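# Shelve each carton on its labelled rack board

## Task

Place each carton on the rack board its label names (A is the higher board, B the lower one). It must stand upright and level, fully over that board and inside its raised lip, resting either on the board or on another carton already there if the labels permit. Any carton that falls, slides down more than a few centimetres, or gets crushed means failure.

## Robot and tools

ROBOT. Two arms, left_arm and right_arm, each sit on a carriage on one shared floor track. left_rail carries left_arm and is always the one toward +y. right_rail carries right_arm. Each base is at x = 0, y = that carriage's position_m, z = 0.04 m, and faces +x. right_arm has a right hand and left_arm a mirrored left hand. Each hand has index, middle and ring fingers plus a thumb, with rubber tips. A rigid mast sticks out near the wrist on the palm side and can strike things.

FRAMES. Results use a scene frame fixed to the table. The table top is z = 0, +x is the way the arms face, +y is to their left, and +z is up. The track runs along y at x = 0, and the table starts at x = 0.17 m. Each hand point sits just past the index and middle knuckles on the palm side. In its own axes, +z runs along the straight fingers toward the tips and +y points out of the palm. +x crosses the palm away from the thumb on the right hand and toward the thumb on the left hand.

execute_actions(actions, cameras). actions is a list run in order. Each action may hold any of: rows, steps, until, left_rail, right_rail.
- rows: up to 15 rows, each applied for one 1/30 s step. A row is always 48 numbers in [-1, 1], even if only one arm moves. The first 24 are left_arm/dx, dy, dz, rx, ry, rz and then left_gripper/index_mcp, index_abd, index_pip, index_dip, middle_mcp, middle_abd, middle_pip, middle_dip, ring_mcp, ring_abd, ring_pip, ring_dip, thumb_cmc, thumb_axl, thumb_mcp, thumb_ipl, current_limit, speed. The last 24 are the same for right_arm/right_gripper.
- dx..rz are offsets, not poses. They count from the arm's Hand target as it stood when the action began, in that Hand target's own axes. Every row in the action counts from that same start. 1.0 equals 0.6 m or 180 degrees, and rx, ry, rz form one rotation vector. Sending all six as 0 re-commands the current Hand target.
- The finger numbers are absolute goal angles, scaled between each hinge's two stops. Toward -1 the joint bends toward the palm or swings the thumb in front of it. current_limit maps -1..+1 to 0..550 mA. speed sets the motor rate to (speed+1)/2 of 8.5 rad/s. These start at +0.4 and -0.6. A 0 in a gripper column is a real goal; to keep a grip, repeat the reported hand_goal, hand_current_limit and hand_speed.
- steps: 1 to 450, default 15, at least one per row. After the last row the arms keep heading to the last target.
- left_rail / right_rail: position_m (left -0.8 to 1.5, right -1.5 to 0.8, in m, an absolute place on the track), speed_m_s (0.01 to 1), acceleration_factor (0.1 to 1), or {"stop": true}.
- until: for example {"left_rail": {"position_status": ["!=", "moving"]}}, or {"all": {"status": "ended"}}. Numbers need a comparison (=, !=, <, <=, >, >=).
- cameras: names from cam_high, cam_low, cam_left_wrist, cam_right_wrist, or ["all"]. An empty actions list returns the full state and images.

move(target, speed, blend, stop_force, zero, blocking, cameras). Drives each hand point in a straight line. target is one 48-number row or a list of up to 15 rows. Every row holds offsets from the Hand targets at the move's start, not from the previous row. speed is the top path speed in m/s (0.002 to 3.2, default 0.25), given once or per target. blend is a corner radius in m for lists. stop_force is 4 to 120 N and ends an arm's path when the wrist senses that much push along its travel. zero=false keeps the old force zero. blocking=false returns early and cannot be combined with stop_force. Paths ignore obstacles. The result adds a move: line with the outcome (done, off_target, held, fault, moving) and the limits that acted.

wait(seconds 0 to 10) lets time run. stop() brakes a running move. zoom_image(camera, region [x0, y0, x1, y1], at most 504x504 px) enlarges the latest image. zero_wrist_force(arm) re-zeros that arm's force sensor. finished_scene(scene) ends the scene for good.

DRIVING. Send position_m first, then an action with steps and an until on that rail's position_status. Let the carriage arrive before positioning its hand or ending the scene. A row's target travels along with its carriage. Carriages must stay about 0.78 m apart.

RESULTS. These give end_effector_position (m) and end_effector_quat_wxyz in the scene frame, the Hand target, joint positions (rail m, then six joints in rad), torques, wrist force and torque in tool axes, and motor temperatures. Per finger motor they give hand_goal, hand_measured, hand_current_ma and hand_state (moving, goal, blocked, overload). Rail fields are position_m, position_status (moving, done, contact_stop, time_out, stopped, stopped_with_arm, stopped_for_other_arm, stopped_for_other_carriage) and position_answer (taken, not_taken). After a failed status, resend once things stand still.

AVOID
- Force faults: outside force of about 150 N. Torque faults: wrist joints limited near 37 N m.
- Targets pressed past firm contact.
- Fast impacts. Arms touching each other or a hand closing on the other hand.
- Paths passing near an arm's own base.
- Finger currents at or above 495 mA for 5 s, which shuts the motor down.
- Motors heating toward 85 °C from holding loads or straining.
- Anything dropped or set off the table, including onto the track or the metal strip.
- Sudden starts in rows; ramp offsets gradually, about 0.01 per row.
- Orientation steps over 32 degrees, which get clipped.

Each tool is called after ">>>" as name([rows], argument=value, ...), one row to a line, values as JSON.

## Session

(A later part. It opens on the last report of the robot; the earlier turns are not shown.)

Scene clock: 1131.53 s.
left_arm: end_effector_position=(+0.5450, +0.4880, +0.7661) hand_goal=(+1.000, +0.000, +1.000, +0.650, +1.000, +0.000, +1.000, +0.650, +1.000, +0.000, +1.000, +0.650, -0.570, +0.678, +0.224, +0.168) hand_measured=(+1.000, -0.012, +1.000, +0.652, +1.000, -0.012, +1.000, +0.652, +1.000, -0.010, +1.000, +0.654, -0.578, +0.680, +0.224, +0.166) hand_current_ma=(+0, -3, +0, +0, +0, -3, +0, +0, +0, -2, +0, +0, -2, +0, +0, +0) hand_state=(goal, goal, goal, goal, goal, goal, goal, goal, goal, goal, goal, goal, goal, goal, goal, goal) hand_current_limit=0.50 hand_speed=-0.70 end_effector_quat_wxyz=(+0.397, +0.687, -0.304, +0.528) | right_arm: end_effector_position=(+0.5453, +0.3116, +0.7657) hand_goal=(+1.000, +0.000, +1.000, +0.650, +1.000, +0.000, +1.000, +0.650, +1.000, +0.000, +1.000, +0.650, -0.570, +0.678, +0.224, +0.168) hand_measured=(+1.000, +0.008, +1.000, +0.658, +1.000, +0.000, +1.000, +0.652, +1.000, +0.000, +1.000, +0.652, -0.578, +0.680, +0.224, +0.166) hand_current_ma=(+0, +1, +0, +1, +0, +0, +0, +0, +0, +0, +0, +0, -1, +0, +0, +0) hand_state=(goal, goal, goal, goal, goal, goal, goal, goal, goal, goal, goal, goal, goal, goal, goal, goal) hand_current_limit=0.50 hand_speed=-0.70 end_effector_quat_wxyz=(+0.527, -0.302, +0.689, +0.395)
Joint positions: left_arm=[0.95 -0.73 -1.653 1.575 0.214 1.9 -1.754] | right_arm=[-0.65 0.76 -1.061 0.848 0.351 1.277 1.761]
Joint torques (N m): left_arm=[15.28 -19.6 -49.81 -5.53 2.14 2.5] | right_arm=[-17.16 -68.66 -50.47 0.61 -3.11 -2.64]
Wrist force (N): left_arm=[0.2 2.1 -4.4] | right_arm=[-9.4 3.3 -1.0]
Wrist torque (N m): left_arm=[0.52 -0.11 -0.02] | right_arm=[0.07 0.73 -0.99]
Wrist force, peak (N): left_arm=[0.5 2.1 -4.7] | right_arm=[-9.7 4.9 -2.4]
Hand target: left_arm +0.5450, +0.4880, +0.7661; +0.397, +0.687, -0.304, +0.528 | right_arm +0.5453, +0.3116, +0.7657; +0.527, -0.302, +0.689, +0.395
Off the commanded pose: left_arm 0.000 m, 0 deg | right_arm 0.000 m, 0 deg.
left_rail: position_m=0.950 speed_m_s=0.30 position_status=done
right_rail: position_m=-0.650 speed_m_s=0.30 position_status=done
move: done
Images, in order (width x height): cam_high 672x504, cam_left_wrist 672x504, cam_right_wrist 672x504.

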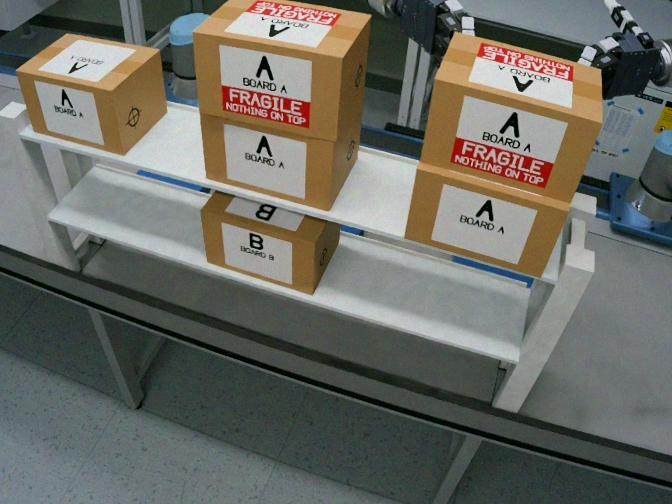

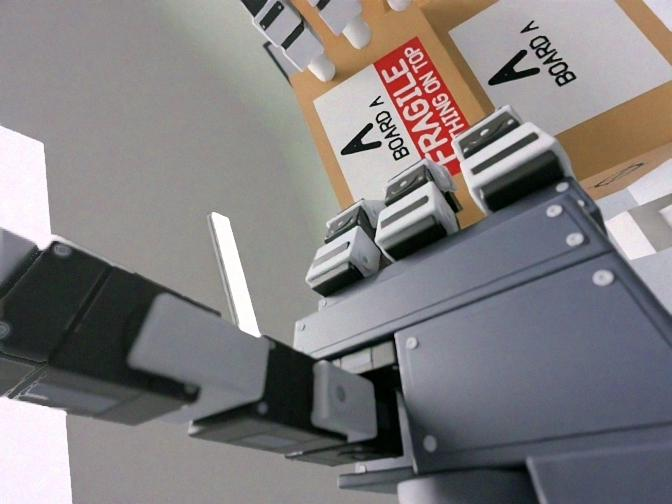

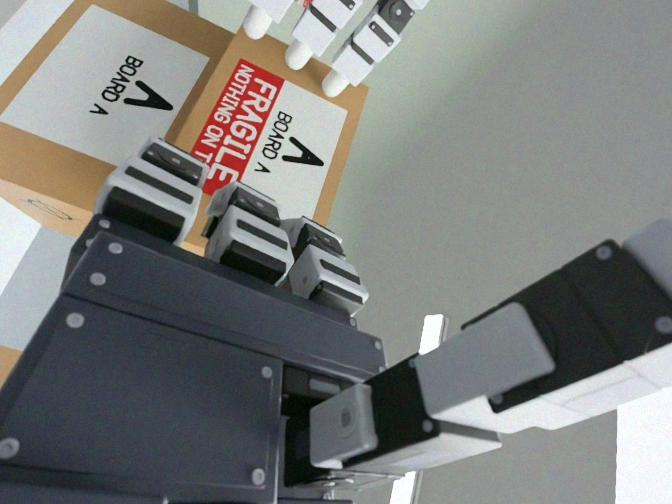

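>>> move([
  [-0.053913,0.174275,-0.100625,0,0,0,1,0,1,0.65,1,0,1,0.65,1,0,1,0.65,-0.571,0.678,0.2247,0.1676,0.5,-0.7,0.053913,0.174275,-0.100625,0,0,0,1,0,1,0.65,1,0,1,0.65,1,0,1,0.65,-0.571,0.678,0.2247,0.1676,0.5,-0.7],
  [-0.016888,0.132532,-0.192761,0,0,0,1,0,1,0.9,1,0,1,0.9,1,0,1,0.9,-0.571,0.678,0.2247,0.1676,-0.05,-0.7,0.019624,0.131814,-0.192539,0,0,0,1,0,1,0.9,1,0,1,0.9,1,0,1,0.9,-0.571,0.678,0.2247,0.1676,-0.05,-0.7],
  [0.087703,-0.205562,0.002452,0,0,0,1,0,1,0.9,1,0,1,0.9,1,0,1,0.9,-0.571,0.678,0.2247,0.1676,-0.05,-0.7,-0.084837,-0.205861,0.002432,0,0,0,1,0,1,0.9,1,0,1,0.9,1,0,1,0.9,-0.571,0.678,0.2247,0.1676,-0.05,-0.7],
], speed=[0.05, 0.1, 0.06], cameras=["cam_high", "cam_left_wrist", "cam_right_wrist"])

>>> zoom_image(camera="cam_high", region=[400, 140, 560, 290])

Scene clock: 1154.47 s.
left_arm: end_effector_position=(+0.6624, +0.5484, +0.7891) hand_goal=(+1.000, +0.000, +1.000, +0.900, +1.000, +0.000, +1.000, +0.900, +1.000, +0.000, +1.000, +0.900, -0.570, +0.678, +0.224, +0.168) hand_measured=(+1.000, -0.012, +1.000, +0.898, +1.000, -0.012, +1.000, +0.898, +1.000, -0.010, +1.000, +0.896, -0.578, +0.680, +0.224, +0.166) hand_current_ma=(+0, -3, +0, +0, +0, -3, +0, +0, +0, -2, +0, +0, -2, +0, +0, +0) hand_state=(goal, goal, goal, goal, goal, goal, goal, goal, goal, goal, goal, goal, goal, goal, goal, goal) hand_current_limit=-0.05 hand_speed=-0.70 end_effector_quat_wxyz=(+0.397, +0.687, -0.304, +0.528) | right_arm: end_effector_position=(+0.6621, +0.2505, +0.7868) hand_goal=(+1.000, +0.000, +1.000, +0.900, +1.000, +0.000, +1.000, +0.900, +1.000, +0.000, +1.000, +0.900, -0.570, +0.678, +0.224, +0.168) hand_measured=(+1.000, -0.002, +1.000, +0.896, +1.000, -0.002, +1.000, +0.898, +1.000, +0.000, +1.000, +0.898, -0.578, +0.680, +0.224, +0.166) hand_current_ma=(+0, +0, +0, +0, +0, +0, +0, +0, +0, +0, +0, +0, -1, +0, +0, +0) hand_state=(goal, goal, goal, goal, goal, goal, goal, goal, goal, goal, goal, goal, goal, goal, goal, goal) hand_current_limit=-0.05 hand_speed=-0.70 end_effector_quat_wxyz=(+0.527, -0.302, +0.689, +0.395)
Joint positions: left_arm=[0.95 -0.517 -1.487 1.369 0.268 2.111 -1.721] | right_arm=[-0.65 0.618 -0.986 0.693 0.439 1.136 1.739]
Joint torques (N m): left_arm=[16.18 -35.18 -50.25 1.91 2.9 2.43] | right_arm=[-14.16 -78.02 -50.53 0.53 -3.53 -2.96]
Wrist force (N): left_arm=[0.3 -0.7 -1.2] | right_arm=[-8.8 1.3 2.3]
Wrist torque (N m): left_arm=[0.16 -0.16 -0.04] | right_arm=[-0.13 0.87 -0.85]
Wrist force, peak (N): left_arm=[0.3 1.9 -4.9] | right_arm=[-9.7 4.1 -1.0]
Hand target: left_arm +0.6625, +0.5484, +0.7891; +0.397, +0.687, -0.304, +0.528 | right_arm +0.6622, +0.2505, +0.7867; +0.527, -0.302, +0.689, +0.395
Off the commanded pose: left_arm 0.000 m, 0 deg | right_arm 0.000 m, 0 deg.
left_rail: position_m=0.950 speed_m_s=0.30 position_status=done
right_rail: position_m=-0.650 speed_m_s=0.30 position_status=done
move: done
Images, in order (width x height): cam_high 672x504, cam_left_wrist 672x504, cam_right_wrist 672x504.

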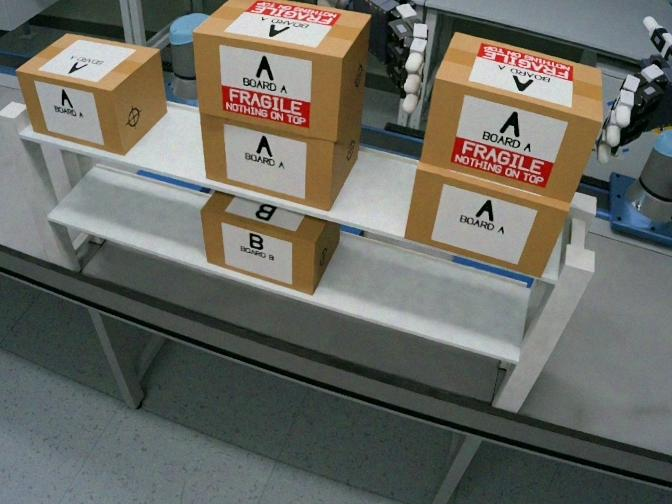

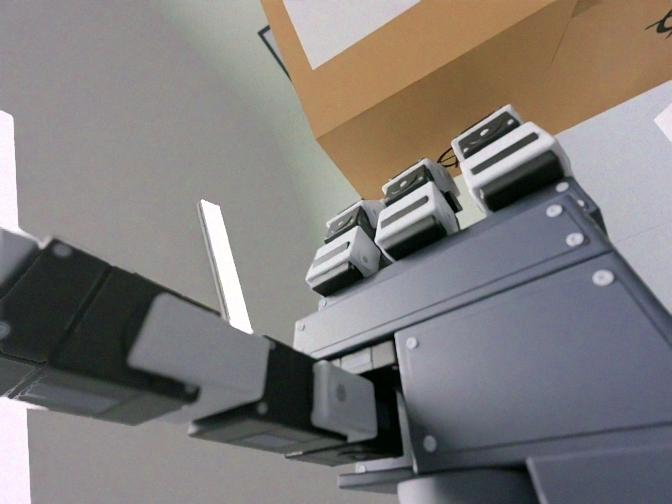

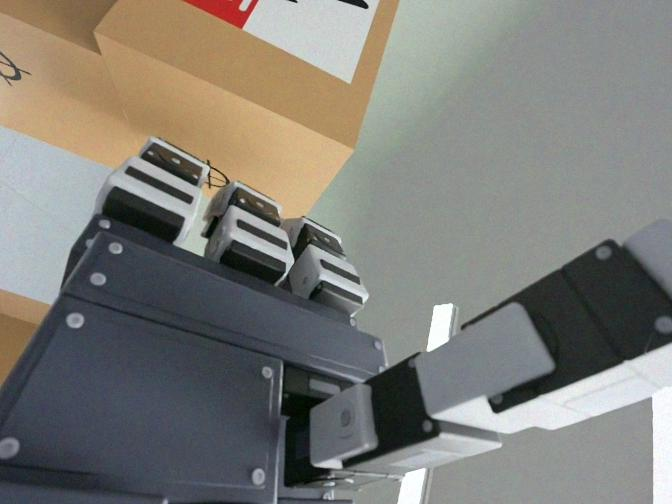

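Scaled by 3.150 from the camera's 672x504 image, which has a finer 960x720 frame.

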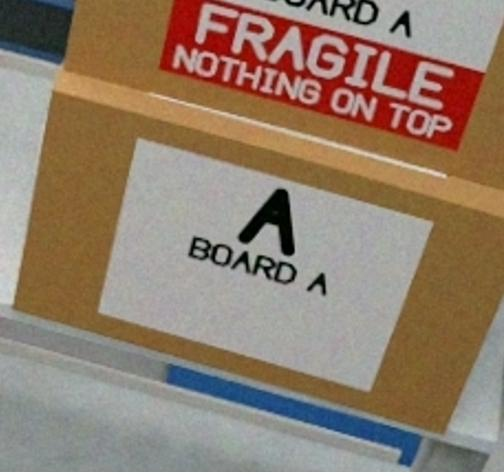

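>>> execute_actions([
  {"rows": [[0,0,0,0,0,0,1,0,1,0.7,1,0,1,0.7,1,0,1,0.7,-0.571,0.678,0.2247,0.1676,-0.05,-0.7,0,0,0,0,0,0,1,0,1,0.7,1,0,1,0.7,1,0,1,0.7,-0.571,0.678,0.2247,0.1676,-0.05,-0.7]], "steps": 30},
])

>>> move(target=[0,0.058331,0.101031,0,0,0,1,0,1,0.7,1,0,1,0.7,1,0,1,0.7,-0.571,0.678,0.2247,0.1676,-0.05,-0.7,0,0.058331,0.101031,0,0,0,1,0,1,0.7,1,0,1,0.7,1,0,1,0.7,-0.571,0.678,0.2247,0.1676,-0.05,-0.7], speed=0.015, stop_force=5, cameras=["cam_high", "cam_left_wrist", "cam_right_wrist"])

>>> zoom_image(camera="cam_high", region=[400, 140, 560, 290])

Scene clock: 1156.83 s.
left_arm: end_effector_position=(+0.6625, +0.5484, +0.7891) hand_goal=(+1.000, +0.000, +1.000, +0.700, +1.000, +0.000, +1.000, +0.700, +1.000, +0.000, +1.000, +0.700, -0.570, +0.678, +0.224, +0.168) hand_measured=(+1.000, -0.012, +1.000, +0.702, +1.000, -0.012, +1.000, +0.702, +1.000, -0.010, +1.000, +0.704, -0.578, +0.680, +0.224, +0.166) hand_current_ma=(+0, -3, +0, +0, +0, -3, +0, +0, +0, -2, +0, +0, -2, +0, +0, +0) hand_state=(goal, goal, goal, goal, goal, goal, goal, goal, goal, goal, goal, goal, goal, goal, goal, goal) hand_current_limit=-0.05 hand_speed=-0.70 end_effector_quat_wxyz=(+0.397, +0.687, -0.304, +0.528) | right_arm: end_effector_position=(+0.6622, +0.2505, +0.7867) hand_goal=(+1.000, +0.000, +1.000, +0.700, +1.000, +0.000, +1.000, +0.700, +1.000, +0.000, +1.000, +0.700, -0.570, +0.678, +0.224, +0.168) hand_measured=(+1.000, -0.002, +1.000, +0.704, +1.000, -0.002, +1.000, +0.702, +1.000, +0.000, +1.000, +0.702, -0.578, +0.680, +0.224, +0.166) hand_current_ma=(+0, +0, +0, +0, +0, +0, +0, +0, +0, +0, +0, +0, -1, +0, +0, +0) hand_state=(goal, goal, goal, goal, goal, goal, goal, goal, goal, goal, goal, goal, goal, goal, goal, goal) hand_current_limit=-0.05 hand_speed=-0.70 end_effector_quat_wxyz=(+0.527, -0.302, +0.689, +0.395)
Joint positions: left_arm=[0.95 -0.517 -1.487 1.369 0.268 2.111 -1.721] | right_arm=[-0.65 0.618 -0.986 0.692 0.439 1.136 1.739]
Joint torques (N m): left_arm=[14.4 -34.14 -50.26 1.77 2.82 2.57] | right_arm=[-15.36 -76.77 -50.69 0.75 -3.56 -3.13]
Wrist force (N): left_arm=[0.6 -0.6 -1.0] | right_arm=[-8.3 1.3 2.1]
Wrist torque (N m): left_arm=[0.15 -0.20 -0.02] | right_arm=[-0.10 0.82 -0.81]
Wrist force, peak (N): left_arm=[0.0 -1.0 -1.7] | right_arm=[-9.2 1.4 2.1]
Hand target: left_arm +0.6625, +0.5484, +0.7891; +0.397, +0.687, -0.304, +0.528 | right_arm +0.6622, +0.2505, +0.7867; +0.527, -0.302, +0.689, +0.395
Off the commanded pose: left_arm 0.000 m, 0 deg | right_arm 0.000 m, 0 deg.
left_rail: position_m=0.950 speed_m_s=0.30 position_status=done
right_rail: position_m=-0.650 speed_m_s=0.30 position_status=done

Scene clock: 1159.33 s.
left_arm: end_effector_position=(+0.6625, +0.5294, +0.7891) hand_goal=(+1.000, +0.000, +1.000, +0.700, +1.000, +0.000, +1.000, +0.700, +1.000, +0.000, +1.000, +0.700, -0.570, +0.678, +0.224, +0.168) hand_measured=(+1.000, -0.010, +1.000, +0.704, +1.000, -0.010, +1.000, +0.704, +1.000, -0.008, +1.000, +0.704, -0.578, +0.680, +0.224, +0.166) hand_current_ma=(+0, -2, +0, +0, +0, -2, +0, +0, +0, -2, +0, +0, -2, +0, +0, +0) hand_state=(goal, goal, goal, goal, goal, goal, goal, goal, goal, goal, goal, goal, goal, goal, goal, goal) hand_current_limit=-0.05 hand_speed=-0.70 end_effector_quat_wxyz=(+0.397, +0.687, -0.304, +0.528) | right_arm: end_effector_position=(+0.6623, +0.2699, +0.7867) hand_goal=(+1.000, +0.000, +1.000, +0.700, +1.000, +0.000, +1.000, +0.700, +1.000, +0.000, +1.000, +0.700, -0.570, +0.678, +0.224, +0.168) hand_measured=(+1.000, -0.002, +1.000, +0.704, +1.000, -0.002, +1.000, +0.704, +1.000, +0.000, +1.000, +0.702, -0.578, +0.680, +0.224, +0.166) hand_current_ma=(+0, +0, +0, +0, +0, +0, +0, +0, +0, +0, +0, +0, -1, +0, +0, +0) hand_state=(goal, goal, goal, goal, goal, goal, goal, goal, goal, goal, goal, goal, goal, goal, goal, goal) hand_current_limit=-0.05 hand_speed=-0.70 end_effector_quat_wxyz=(+0.527, -0.302, +0.689, +0.395)
Joint positions: left_arm=[0.95 -0.544 -1.479 1.361 0.267 2.084 -1.725] | right_arm=[-0.65 0.636 -0.949 0.633 0.461 1.154 1.742]
Joint torques (N m): left_arm=[13.84 -60.79 -33.51 0.38 1.76 1.89] | right_arm=[-14.33 -103.93 -32.38 -3.34 -2.26 -2.59]
Wrist force (N): left_arm=[0.3 -0.3 -1.9] | right_arm=[-8.4 1.7 2.4]
Wrist torque (N m): left_arm=[0.27 -0.19 -0.05] | right_arm=[-0.07 0.84 -0.79]
Wrist force, peak (N): left_arm=[0.5 -1.4 -7.9] | right_arm=[-10.0 0.7 -3.7]
Hand target: left_arm +0.6625, +0.5294, +0.7891; +0.397, +0.687, -0.304, +0.528 (not the last commanded pose) | right_arm +0.6623, +0.2699, +0.7867; +0.527, -0.302, +0.689, +0.395 (not the last commanded pose)
Off the commanded pose: left_arm 0.051 m, 0 deg | right_arm 0.051 m, 0 deg.
left_rail: position_m=0.950 speed_m_s=0.30 position_status=done
right_rail: position_m=-0.650 speed_m_s=0.30 position_status=done
move: contact (left_arm, right_arm)
Images, in order (width x height): cam_high 672x504, cam_left_wrist 672x504, cam_right_wrist 672x504.

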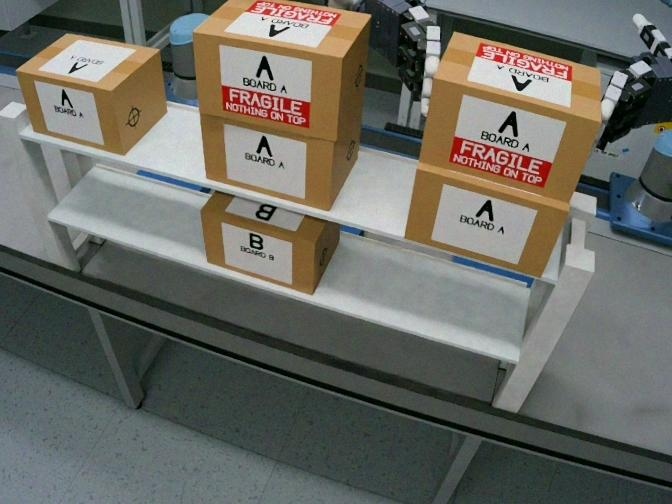

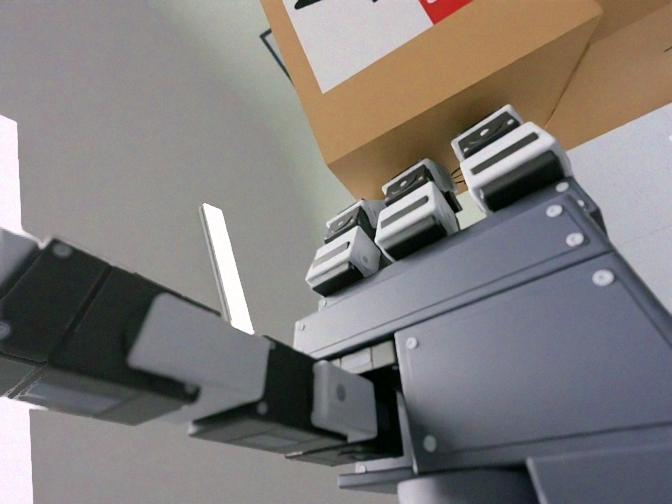

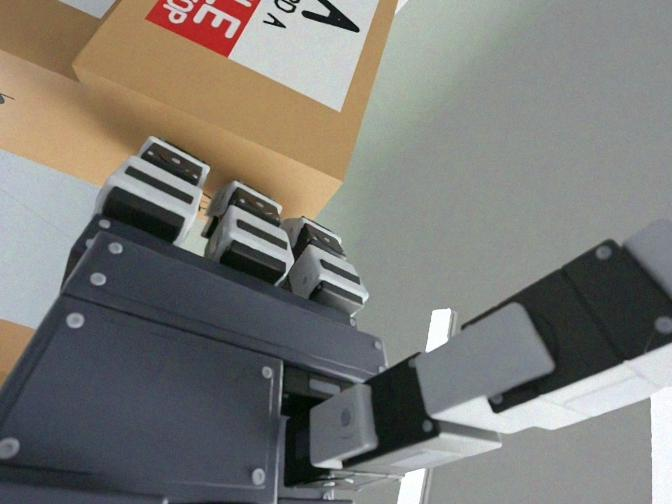

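Scaled by 3.150 from the camera's 672x504 image, which has a finer 960x720 frame.

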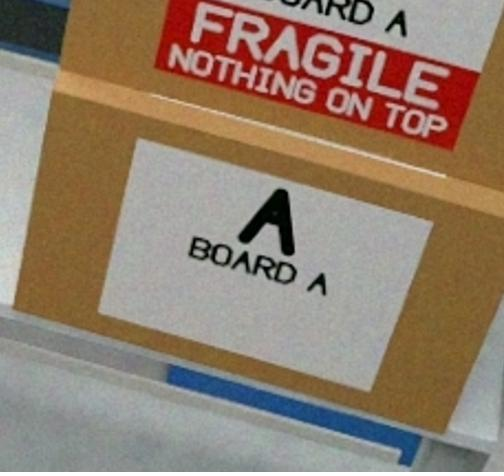

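>>> execute_actions([
  {"rows": [[0,0,0,0,0,0,1,0,1,0.4,1,0,1,0.4,1,0,1,0.4,-0.571,0.678,0.2247,0.1676,-0.05,-0.7,0,0,0,0,0,0,1,0,1,0.4,1,0,1,0.4,1,0,1,0.4,-0.571,0.678,0.2247,0.1676,-0.05,-0.7]], "steps": 40},
])

>>> move(target=[0,0.00117,0.00202,0,0,0,1,0,1,0.4,1,0,1,0.4,1,0,1,0.4,-0.571,0.678,0.2247,0.1676,-0.05,-0.7,0,0.00117,0.00202,0,0,0,1,0,1,0.4,1,0,1,0.4,1,0,1,0.4,-0.571,0.678,0.2247,0.1676,-0.05,-0.7], speed=0.01)

Scene clock: 1161.73 s.
left_arm: end_effector_position=(+0.6625, +0.5294, +0.7891) hand_goal=(+1.000, +0.000, +1.000, +0.400, +1.000, +0.000, +1.000, +0.400, +1.000, +0.000, +1.000, +0.400, -0.570, +0.678, +0.224, +0.168) hand_measured=(+1.002, -0.012, +1.000, +0.634, +1.002, -0.010, +1.002, +0.630, +1.002, -0.008, +1.000, +0.636, -0.578, +0.680, +0.224, +0.166) hand_current_ma=(+0, -3, +0, +261, +0, -2, +0, +261, +0, -2, +0, +261, -2, +0, +0, +0) hand_state=(goal, goal, goal, blocked, goal, goal, goal, blocked, goal, goal, goal, blocked, goal, goal, goal, goal) hand_current_limit=-0.05 hand_speed=-0.70 end_effector_quat_wxyz=(+0.397, +0.687, -0.304, +0.528) | right_arm: end_effector_position=(+0.6623, +0.2699, +0.7867) hand_goal=(+1.000, +0.000, +1.000, +0.400, +1.000, +0.000, +1.000, +0.400, +1.000, +0.000, +1.000, +0.400, -0.570, +0.678, +0.224, +0.168) hand_measured=(+1.002, -0.006, +1.000, +0.630, +1.002, -0.004, +1.000, +0.626, +1.002, -0.004, +1.002, +0.622, -0.578, +0.680, +0.224, +0.166) hand_current_ma=(+0, +0, +0, +261, +0, +0, +0, +261, +0, +0, +0, +261, -1, +0, +0, +0) hand_state=(goal, goal, goal, blocked, goal, goal, goal, blocked, goal, goal, goal, blocked, goal, goal, goal, goal) hand_current_limit=-0.05 hand_speed=-0.70 end_effector_quat_wxyz=(+0.527, -0.302, +0.689, +0.395)
Joint positions: left_arm=[0.95 -0.544 -1.479 1.361 0.267 2.084 -1.725] | right_arm=[-0.65 0.636 -0.949 0.633 0.461 1.154 1.742]
Joint torques (N m): left_arm=[-40.27 -37.58 -49.1 -6.06 2.22 1.83] | right_arm=[35.41 -76.11 -37.52 -3.49 -2.14 -2.54]
Wrist force (N): left_arm=[-0.8 -14.4 -23.5] | right_arm=[-8.4 -13.3 -21.9]
Wrist torque (N m): left_arm=[4.44 -0.70 0.15] | right_arm=[4.79 1.59 -1.16]
Wrist force, peak (N): left_arm=[-0.6 -14.4 -23.7] | right_arm=[-8.4 -13.3 -21.9]
Hand target: left_arm +0.6625, +0.5294, +0.7891; +0.397, +0.687, -0.304, +0.528 | right_arm +0.6623, +0.2699, +0.7867; +0.527, -0.302, +0.689, +0.395
Off the commanded pose: left_arm 0.000 m, 0 deg | right_arm 0.000 m, 0 deg.
left_rail: position_m=0.950 speed_m_s=0.30 position_status=done
right_rail: position_m=-0.650 speed_m_s=0.30 position_status=done

Scene clock: 1162.43 s.
left_arm: end_effector_position=(+0.6625, +0.5281, +0.7892) hand_goal=(+1.000, +0.000, +1.000, +0.400, +1.000, +0.000, +1.000, +0.400, +1.000, +0.000, +1.000, +0.400, -0.570, +0.678, +0.224, +0.168) hand_measured=(+1.002, -0.012, +1.002, +0.634, +1.002, -0.010, +1.002, +0.630, +1.002, -0.010, +1.002, +0.636, -0.578, +0.680, +0.224, +0.166) hand_current_ma=(+0, -3, +0, +261, +0, -3, +0, +261, +0, -2, +0, +261, -2, +0, +0, +0) hand_state=(goal, goal, goal, blocked, goal, goal, goal, blocked, goal, goal, goal, blocked, goal, goal, goal, goal) hand_current_limit=-0.05 hand_speed=-0.70 end_effector_quat_wxyz=(+0.397, +0.687, -0.304, +0.528) | right_arm: end_effector_position=(+0.6623, +0.2712, +0.7867) hand_goal=(+1.000, +0.000, +1.000, +0.400, +1.000, +0.000, +1.000, +0.400, +1.000, +0.000, +1.000, +0.400, -0.570, +0.678, +0.224, +0.168) hand_measured=(+1.002, -0.006, +1.002, +0.630, +1.002, -0.004, +1.002, +0.626, +1.002, -0.004, +1.002, +0.622, -0.578, +0.680, +0.224, +0.166) hand_current_ma=(+0, +0, +0, +261, +0, +0, +0, +261, +0, +0, +0, +261, -1, +0, +0, +0) hand_state=(goal, goal, goal, blocked, goal, goal, goal, blocked, goal, goal, goal, blocked, goal, goal, goal, goal) hand_current_limit=-0.05 hand_speed=-0.70 end_effector_quat_wxyz=(+0.527, -0.302, +0.689, +0.395)
Joint positions: left_arm=[0.95 -0.546 -1.479 1.36 0.267 2.082 -1.726] | right_arm=[-0.65 0.637 -0.947 0.628 0.463 1.155 1.742]
Joint torques (N m): left_arm=[-56.98 -22.01 -52.01 -8.83 4.91 -1.58] | right_arm=[48.98 -61.5 -49.1 -3.43 -4.39 2.82]
Wrist force (N): left_arm=[0.4 -24.9 -44.6] | right_arm=[-9.3 -19.9 -41.1]
Wrist torque (N m): left_arm=[8.27 -1.22 0.45] | right_arm=[8.34 2.10 -1.31]
Wrist force, peak (N): left_arm=[0.4 -24.9 -44.6] | right_arm=[-9.3 -19.9 -41.1]
Hand target: left_arm +0.6625, +0.5280, +0.7891; +0.397, +0.687, -0.304, +0.528 | right_arm +0.6623, +0.2713, +0.7867; +0.527, -0.302, +0.689, +0.395
Off the commanded pose: left_arm 0.000 m, 0 deg | right_arm 0.000 m, 0 deg.
left_rail: position_m=0.950 speed_m_s=0.30 position_status=done
right_rail: position_m=-0.650 speed_m_s=0.30 position_status=done
move: done

>>> move([
  [-0.00322,-0.000747,0.000431,0,0,0,1,0,1,0.4,1,0,1,0.4,1,0,1,0.4,-0.571,0.678,0.2247,0.1676,-0.05,-0.7,0.00322,-0.000747,0.000431,0,0,0,1,0,1,0.4,1,0,1,0.4,1,0,1,0.4,-0.571,0.678,0.2247,0.1676,-0.05,-0.7],
  [-0.009258,0.018772,-0.010839,0,0,0,1,0,1,0.4,1,0,1,0.4,1,0,1,0.4,-0.571,0.678,0.2247,0.1676,-0.05,-0.7,0.009258,0.018772,-0.010839,0,0,0,1,0,1,0.4,1,0,1,0.4,1,0,1,0.4,-0.571,0.678,0.2247,0.1676,-0.05,-0.7],
], speed=0.015, cameras=["cam_high", "cam_left_wrist", "cam_right_wrist"])

>>> zoom_image(camera="cam_high", region=[400, 140, 560, 290])

Scene clock: 1164.87 s.
left_arm: end_effector_position=(+0.6485, +0.5280, +0.7871) hand_goal=(+1.000, +0.000, +1.000, +0.400, +1.000, +0.000, +1.000, +0.400, +1.000, +0.000, +1.000, +0.400, -0.570, +0.678, +0.224, +0.168) hand_measured=(+1.002, +0.010, +1.002, +0.636, +1.004, +0.010, +1.002, +0.630, +1.002, +0.010, +1.002, +0.638, -0.578, +0.680, +0.224, +0.166) hand_current_ma=(+0, +2, +0, +261, +0, +2, +0, +261, +0, +3, +0, +261, -2, +0, +0, +0) hand_state=(goal, goal, goal, blocked, goal, goal, goal, blocked, goal, goal, goal, blocked, goal, goal, goal, goal) hand_current_limit=-0.05 hand_speed=-0.70 end_effector_quat_wxyz=(+0.397, +0.687, -0.304, +0.528) | right_arm: end_effector_position=(+0.6483, +0.2713, +0.7847) hand_goal=(+1.000, +0.000, +1.000, +0.400, +1.000, +0.000, +1.000, +0.400, +1.000, +0.000, +1.000, +0.400, -0.570, +0.678, +0.224, +0.168) hand_measured=(+1.002, +0.014, +1.002, +0.630, +1.002, +0.014, +1.002, +0.626, +1.004, +0.016, +1.002, +0.622, -0.578, +0.680, +0.224, +0.166) hand_current_ma=(+0, +3, +0, +261, +0, +3, +0, +261, +0, +3, +0, +261, -1, +0, +0, +0) hand_state=(goal, goal, goal, blocked, goal, goal, goal, blocked, goal, goal, goal, blocked, goal, goal, goal, goal) hand_current_limit=-0.05 hand_speed=-0.70 end_effector_quat_wxyz=(+0.527, -0.302, +0.689, +0.395)
Joint positions: left_arm=[0.95 -0.558 -1.502 1.389 0.26 2.07 -1.728] | right_arm=[-0.65 0.647 -0.973 0.675 0.442 1.165 1.744]
Joint torques (N m): left_arm=[-57.53 -44.4 -35.41 -9.91 5.92 -1.61] | right_arm=[51.48 -86.23 -31.08 -8.8 -5.47 2.63]
Wrist force (N): left_arm=[1.9 -28.3 -43.3] | right_arm=[-10.6 -24.2 -38.4]
Wrist torque (N m): left_arm=[8.43 -0.81 0.73] | right_arm=[8.31 1.60 -1.65]
Wrist force, peak (N): left_arm=[1.9 -25.8 -48.1] | right_arm=[-10.1 -21.3 -43.0]
Hand target: left_arm +0.6485, +0.5280, +0.7871; +0.397, +0.687, -0.304, +0.528 | right_arm +0.6483, +0.2713, +0.7848; +0.527, -0.302, +0.689, +0.395
Off the commanded pose: left_arm 0.000 m, 0 deg | right_arm 0.000 m, 0 deg.
left_rail: position_m=0.950 speed_m_s=0.30 position_status=done
right_rail: position_m=-0.650 speed_m_s=0.30 position_status=done
move: done
Images, in order (width x height): cam_high 672x504, cam_left_wrist 672x504, cam_right_wrist 672x504.

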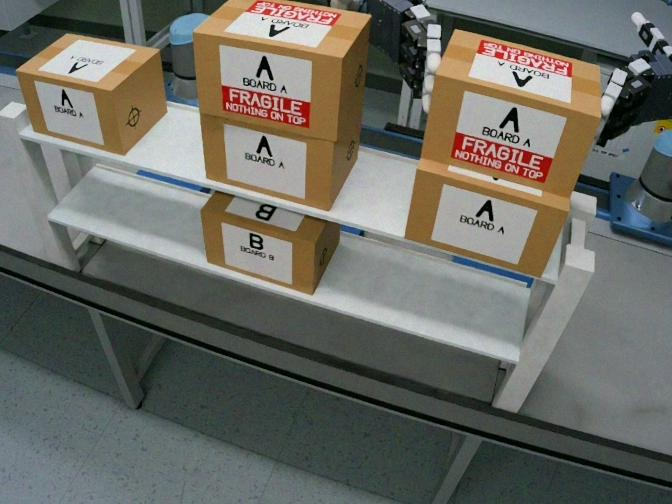

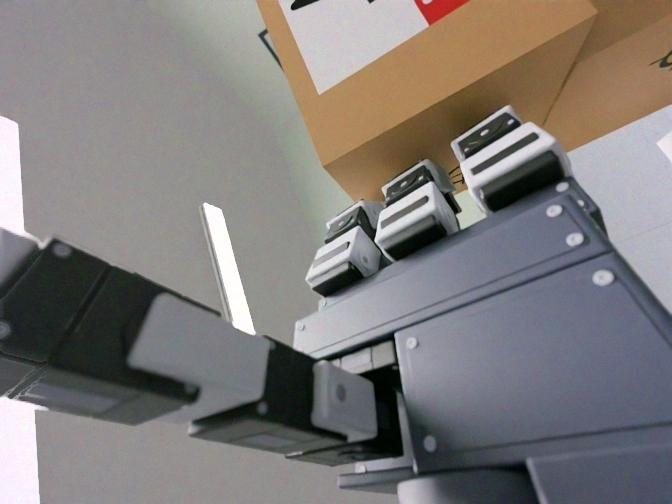

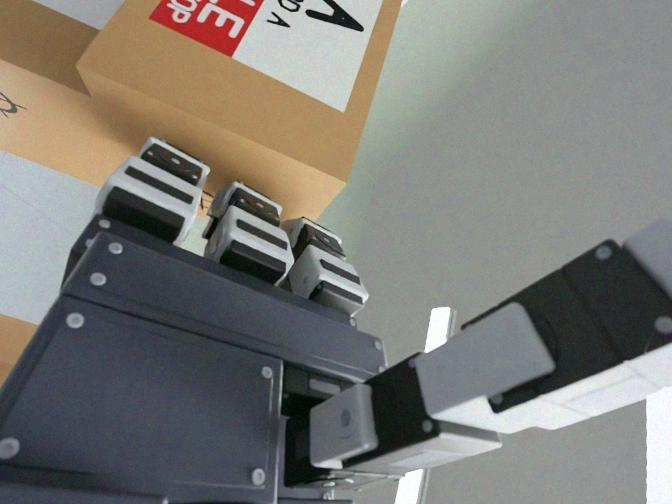

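Scaled by 3.150 from the camera's 672x504 image, which has a finer 960x720 frame.

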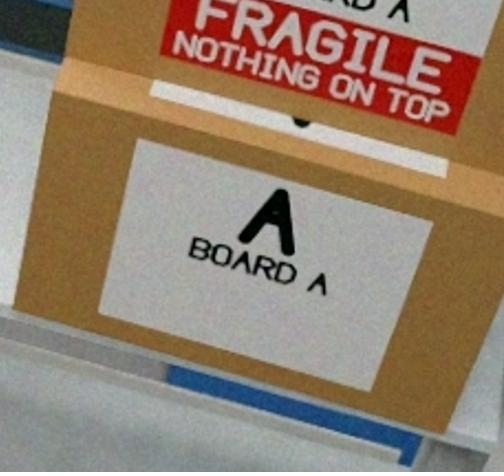

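>>> zoom_image(camera="cam_left_wrist", region=[472, 0, 672, 150])

>>> zoom_image(camera="cam_right_wrist", region=[0, 0, 240, 180])

Scaled by 2.520 from the camera's 672x504 image, which has a finer 960x720 frame.

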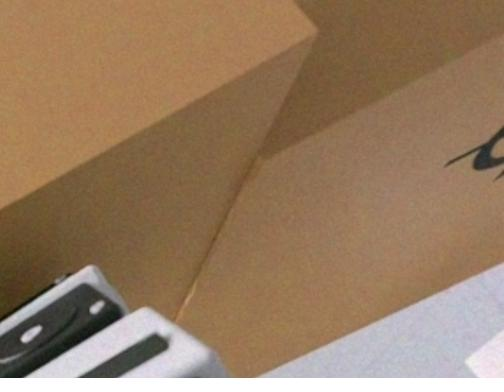

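Scaled by 2.100 from the camera's 672x504 image, which has a finer 960x720 frame.

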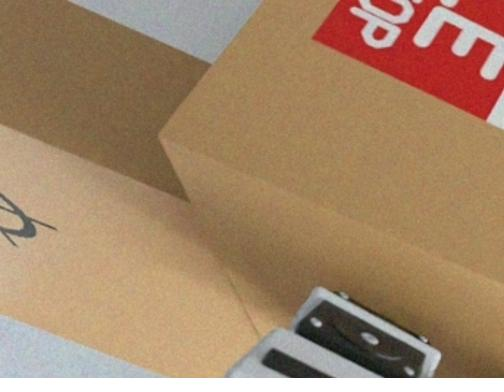

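>>> move([
  [0.006439,0.001494,-0.000863,0,0,0,1,0,1,0.4,1,0,1,0.4,1,0,1,0.4,-0.571,0.678,0.2247,0.1676,-0.05,-0.7,-0.006439,0.001494,-0.000863,0,0,0,1,0,1,0.4,1,0,1,0.4,1,0,1,0.4,-0.571,0.678,0.2247,0.1676,-0.05,-0.7],
  [0.01334,-0.020813,0.012017,0,0,0,1,0,1,0.4,1,0,1,0.4,1,0,1,0.4,-0.571,0.678,0.2247,0.1676,-0.05,-0.7,-0.01334,-0.020813,0.012017,0,0,0,1,0,1,0.4,1,0,1,0.4,1,0,1,0.4,-0.571,0.678,0.2247,0.1676,-0.05,-0.7],
], speed=0.015, cameras=["cam_high", "cam_left_wrist", "cam_right_wrist"])

>>> zoom_image(camera="cam_high", region=[400, 140, 560, 290])

>>> zoom_image(camera="cam_left_wrist", region=[472, 0, 672, 150])

>>> zoom_image(camera="cam_right_wrist", region=[0, 0, 240, 180])

Scene clock: 1172.03 s.
left_arm: end_effector_position=(+0.6645, +0.5280, +0.7911) hand_goal=(+1.000, +0.000, +1.000, +0.400, +1.000, +0.000, +1.000, +0.400, +1.000, +0.000, +1.000, +0.400, -0.570, +0.678, +0.224, +0.168) hand_measured=(+1.004, -0.030, +1.002, +0.638, +1.004, -0.028, +1.002, +0.630, +1.002, -0.026, +1.002, +0.638, -0.578, +0.680, +0.224, +0.166) hand_current_ma=(+0, -16, +0, +261, +0, -15, +0, +261, +0, -14, +0, +261, -2, +0, +0, +0) hand_state=(goal, blocked, goal, blocked, goal, blocked, goal, blocked, goal, blocked, goal, blocked, goal, goal, goal, goal) hand_current_limit=-0.05 hand_speed=-0.70 end_effector_quat_wxyz=(+0.397, +0.687, -0.304, +0.528) | right_arm: end_effector_position=(+0.6643, +0.2713, +0.7887) hand_goal=(+1.000, +0.000, +1.000, +0.400, +1.000, +0.000, +1.000, +0.400, +1.000, +0.000, +1.000, +0.400, -0.570, +0.678, +0.224, +0.168) hand_measured=(+1.002, -0.024, +1.002, +0.630, +1.002, -0.024, +1.002, +0.626, +1.004, -0.022, +1.002, +0.622, -0.578, +0.680, +0.224, +0.166) hand_current_ma=(+0, -7, +0, +261, +0, -7, +0, +261, +0, -6, +0, +261, -1, +0, +0, +0) hand_state=(goal, blocked, goal, blocked, goal, blocked, goal, blocked, goal, blocked, goal, blocked, goal, goal, goal, goal) hand_current_limit=-0.05 hand_speed=-0.70 end_effector_quat_wxyz=(+0.527, -0.302, +0.689, +0.395)
Joint positions: left_arm=[0.95 -0.544 -1.475 1.352 0.271 2.084 -1.725] | right_arm=[-0.65 0.636 -0.941 0.616 0.47 1.154 1.742]
Joint torques (N m): left_arm=[-24.49 -24.44 -54.33 -2.37 14.87 1.68] | right_arm=[20.82 -64.14 -52.01 -3.76 -15.33 -2.5]
Wrist force (N): left_arm=[-1.6 -26.0 -44.5] | right_arm=[-7.7 -21.3 -39.8]
Wrist torque (N m): left_arm=[8.43 -1.50 0.25] | right_arm=[8.23 2.30 -1.13]
Wrist force, peak (N): left_arm=[-2.9 -28.0 -46.5] | right_arm=[-5.8 -23.4 -41.1]
Hand target: left_arm +0.6645, +0.5280, +0.7911; +0.397, +0.687, -0.304, +0.528 | right_arm +0.6643, +0.2713, +0.7887; +0.527, -0.302, +0.689, +0.395
Off the commanded pose: left_arm 0.000 m, 0 deg | right_arm 0.000 m, 0 deg.
left_rail: position_m=0.950 speed_m_s=0.30 position_status=done
right_rail: position_m=-0.650 speed_m_s=0.30 position_status=done
move: done
Images, in order (width x height): cam_high 672x504, cam_left_wrist 672x504, cam_right_wrist 672x504.

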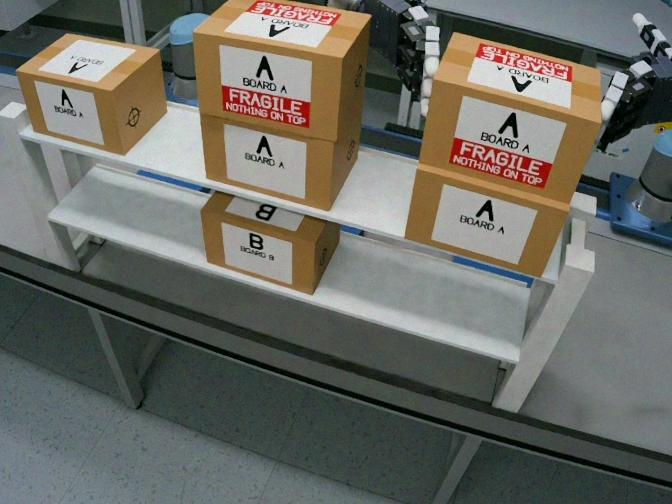

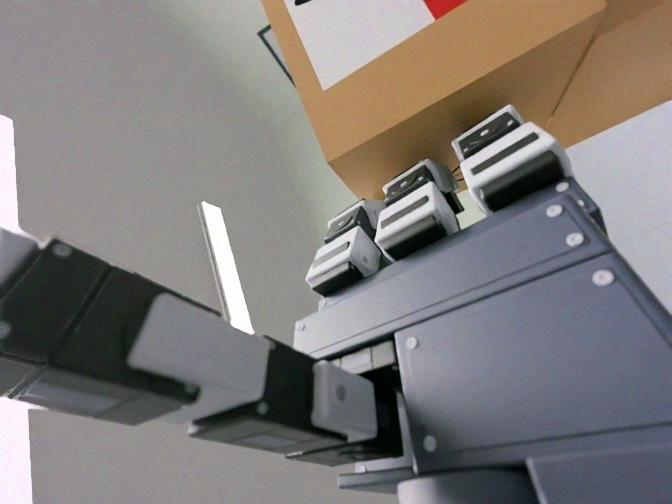

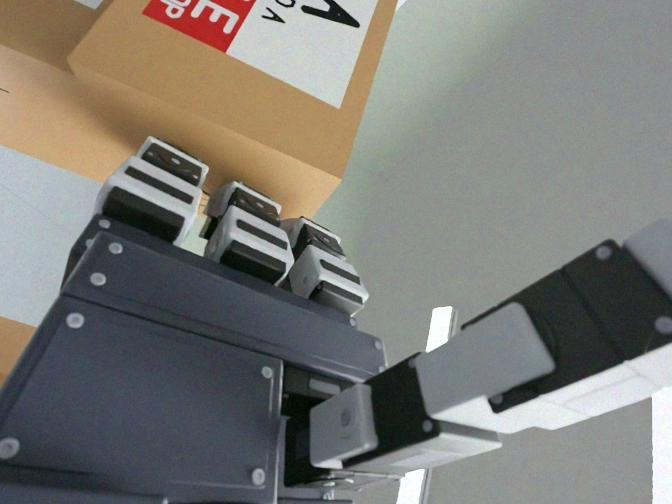

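Scaled by 3.150 from the camera's 672x504 image, which has a finer 960x720 frame.

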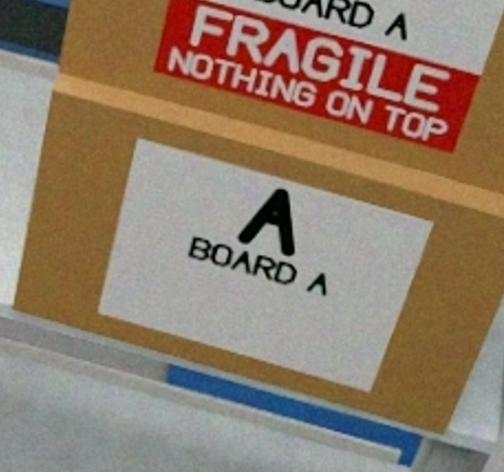

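Scaled by 2.520 from the camera's 672x504 image, which has a finer 960x720 frame.

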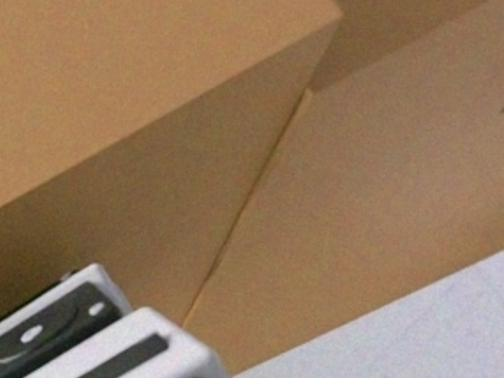

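Scaled by 2.100 from the camera's 672x504 image, which has a finer 960x720 frame.

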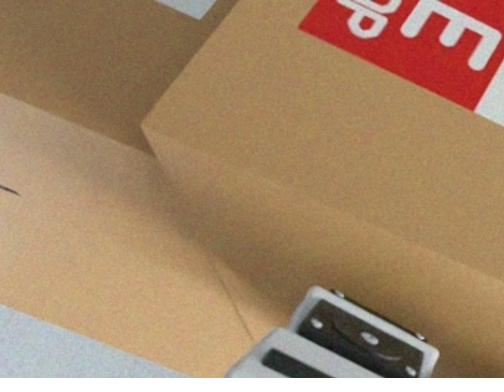

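>>> zoom_image(camera="cam_high", region=[340, 0, 460, 120])

Scaled by 4.200 from the camera's 672x504 image, which has a finer 960x720 frame.

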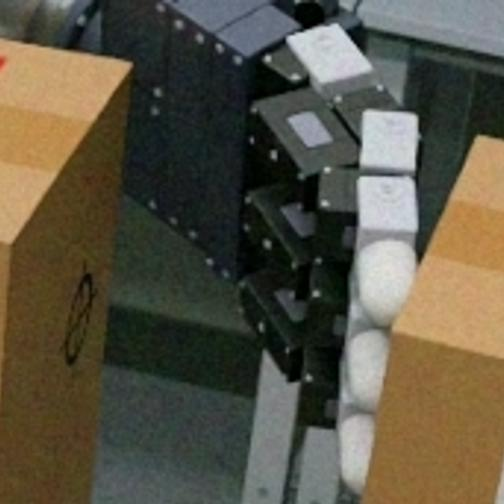

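>>> move([
  [0.024147,0.005603,-0.003236,0,0,0,1,0,1,0.4,1,0,1,0.4,1,0,1,0.4,-0.571,0.678,0.2247,0.1676,-0.05,-0.7,-0.024147,0.005603,-0.003236,0,0,0,1,0,1,0.4,1,0,1,0.4,1,0,1,0.4,-0.571,0.678,0.2247,0.1676,-0.05,-0.7],
  [0.026735,-0.002762,0.001594,0,0,0,1,0,1,0.4,1,0,1,0.4,1,0,1,0.4,-0.571,0.678,0.2247,0.1676,-0.05,-0.7,-0.026735,-0.002762,0.001594,0,0,0,1,0,1,0.4,1,0,1,0.4,1,0,1,0.4,-0.571,0.678,0.2247,0.1676,-0.05,-0.7],
], speed=0.015, cameras=["cam_high", "cam_left_wrist", "cam_right_wrist"])

>>> zoom_image(camera="cam_high", region=[400, 140, 560, 290])

>>> zoom_image(camera="cam_left_wrist", region=[472, 0, 672, 150])

>>> zoom_image(camera="cam_right_wrist", region=[0, 0, 240, 180])

Scene clock: 1179.70 s.
left_arm: end_effector_position=(+0.6704, +0.5280, +0.8061) hand_goal=(+1.000, +0.000, +1.000, +0.400, +1.000, +0.000, +1.000, +0.400, +1.000, +0.000, +1.000, +0.400, -0.570, +0.678, +0.224, +0.168) hand_measured=(+1.002, -0.060, +1.002, +0.638, +1.004, -0.058, +1.002, +0.630, +1.002, -0.056, +1.002, +0.638, -0.578, +0.680, +0.224, +0.166) hand_current_ma=(+0, -57, +0, +261, +0, -55, +0, +261, +0, -52, +0, +261, -2, +0, +0, +0) hand_state=(goal, blocked, goal, blocked, goal, blocked, goal, blocked, goal, blocked, goal, blocked, goal, goal, goal, goal) hand_current_limit=-0.05 hand_speed=-0.70 end_effector_quat_wxyz=(+0.397, +0.687, -0.304, +0.528) | right_arm: end_effector_position=(+0.6703, +0.2713, +0.8037) hand_goal=(+1.000, +0.000, +1.000, +0.400, +1.000, +0.000, +1.000, +0.400, +1.000, +0.000, +1.000, +0.400, -0.570, +0.678, +0.224, +0.168) hand_measured=(+1.002, -0.062, +1.002, +0.630, +1.002, -0.062, +1.002, +0.626, +1.002, -0.060, +1.002, +0.622, -0.578, +0.680, +0.224, +0.166) hand_current_ma=(+0, -47, +0, +261, +0, -47, +0, +261, +0, -44, +0, +261, -1, +0, +0, +0) hand_state=(goal, blocked, goal, blocked, goal, blocked, goal, blocked, goal, blocked, goal, blocked, goal, goal, goal, goal) hand_current_limit=-0.05 hand_speed=-0.70 end_effector_quat_wxyz=(+0.527, -0.302, +0.689, +0.395)
Joint positions: left_arm=[0.95 -0.539 -1.461 1.311 0.299 2.089 -1.725] | right_arm=[-0.65 0.632 -0.914 0.542 0.517 1.15 1.741]
Joint torques (N m): left_arm=[-22.48 -28.63 -58.36 -3.24 14.45 1.65] | right_arm=[20.56 -78.55 -56.01 -4.9 -15.05 -2.66]
Wrist force (N): left_arm=[-6.9 -26.8 -40.5] | right_arm=[-0.6 -23.6 -34.7]
Wrist torque (N m): left_arm=[7.81 -2.22 -0.40] | right_arm=[7.64 2.76 -0.32]
Wrist force, peak (N): left_arm=[-1.7 -26.6 -44.9] | right_arm=[-7.7 -22.0 -40.1]
Hand target: left_arm +0.6705, +0.5280, +0.8061; +0.397, +0.687, -0.304, +0.528 | right_arm +0.6704, +0.2713, +0.8037; +0.527, -0.302, +0.689, +0.395
Off the commanded pose: left_arm 0.000 m, 0 deg | right_arm 0.000 m, 0 deg.
left_rail: position_m=0.950 speed_m_s=0.30 position_status=done
right_rail: position_m=-0.650 speed_m_s=0.30 position_status=done
move: done
Images, in order (width x height): cam_high 672x504, cam_left_wrist 672x504, cam_right_wrist 672x504.

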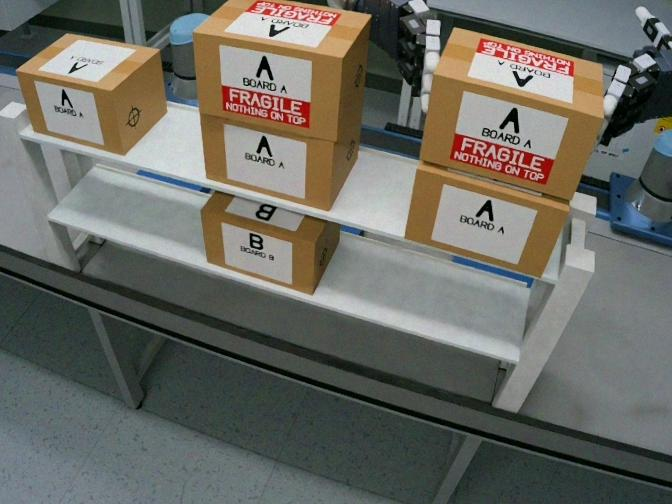

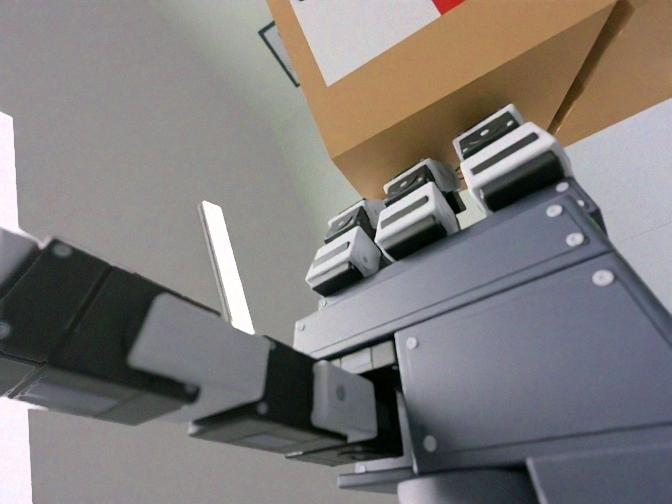

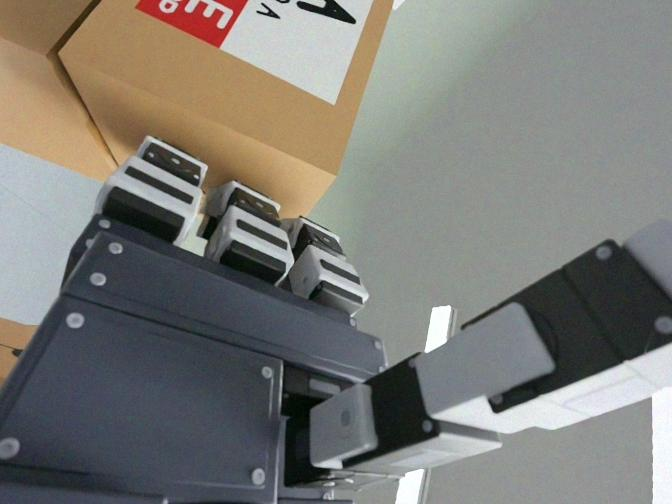

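Scaled by 3.150 from the camera's 672x504 image, which has a finer 960x720 frame.

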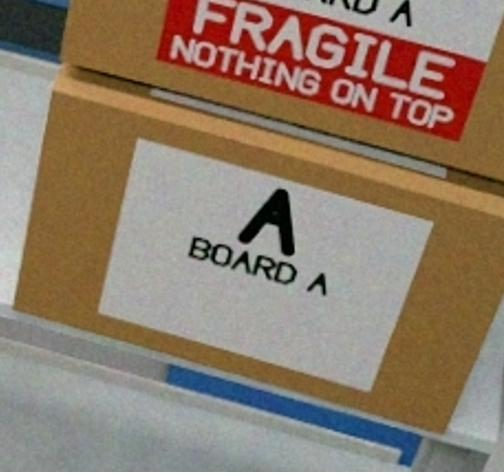

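Scaled by 2.520 from the camera's 672x504 image, which has a finer 960x720 frame.

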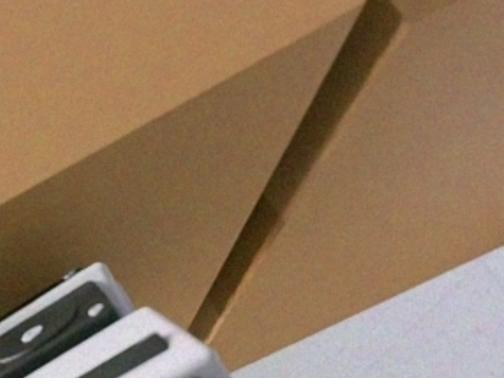

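Scaled by 2.100 from the camera's 672x504 image, which has a finer 960x720 frame.

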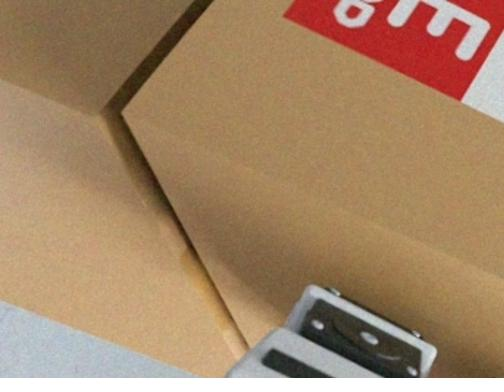

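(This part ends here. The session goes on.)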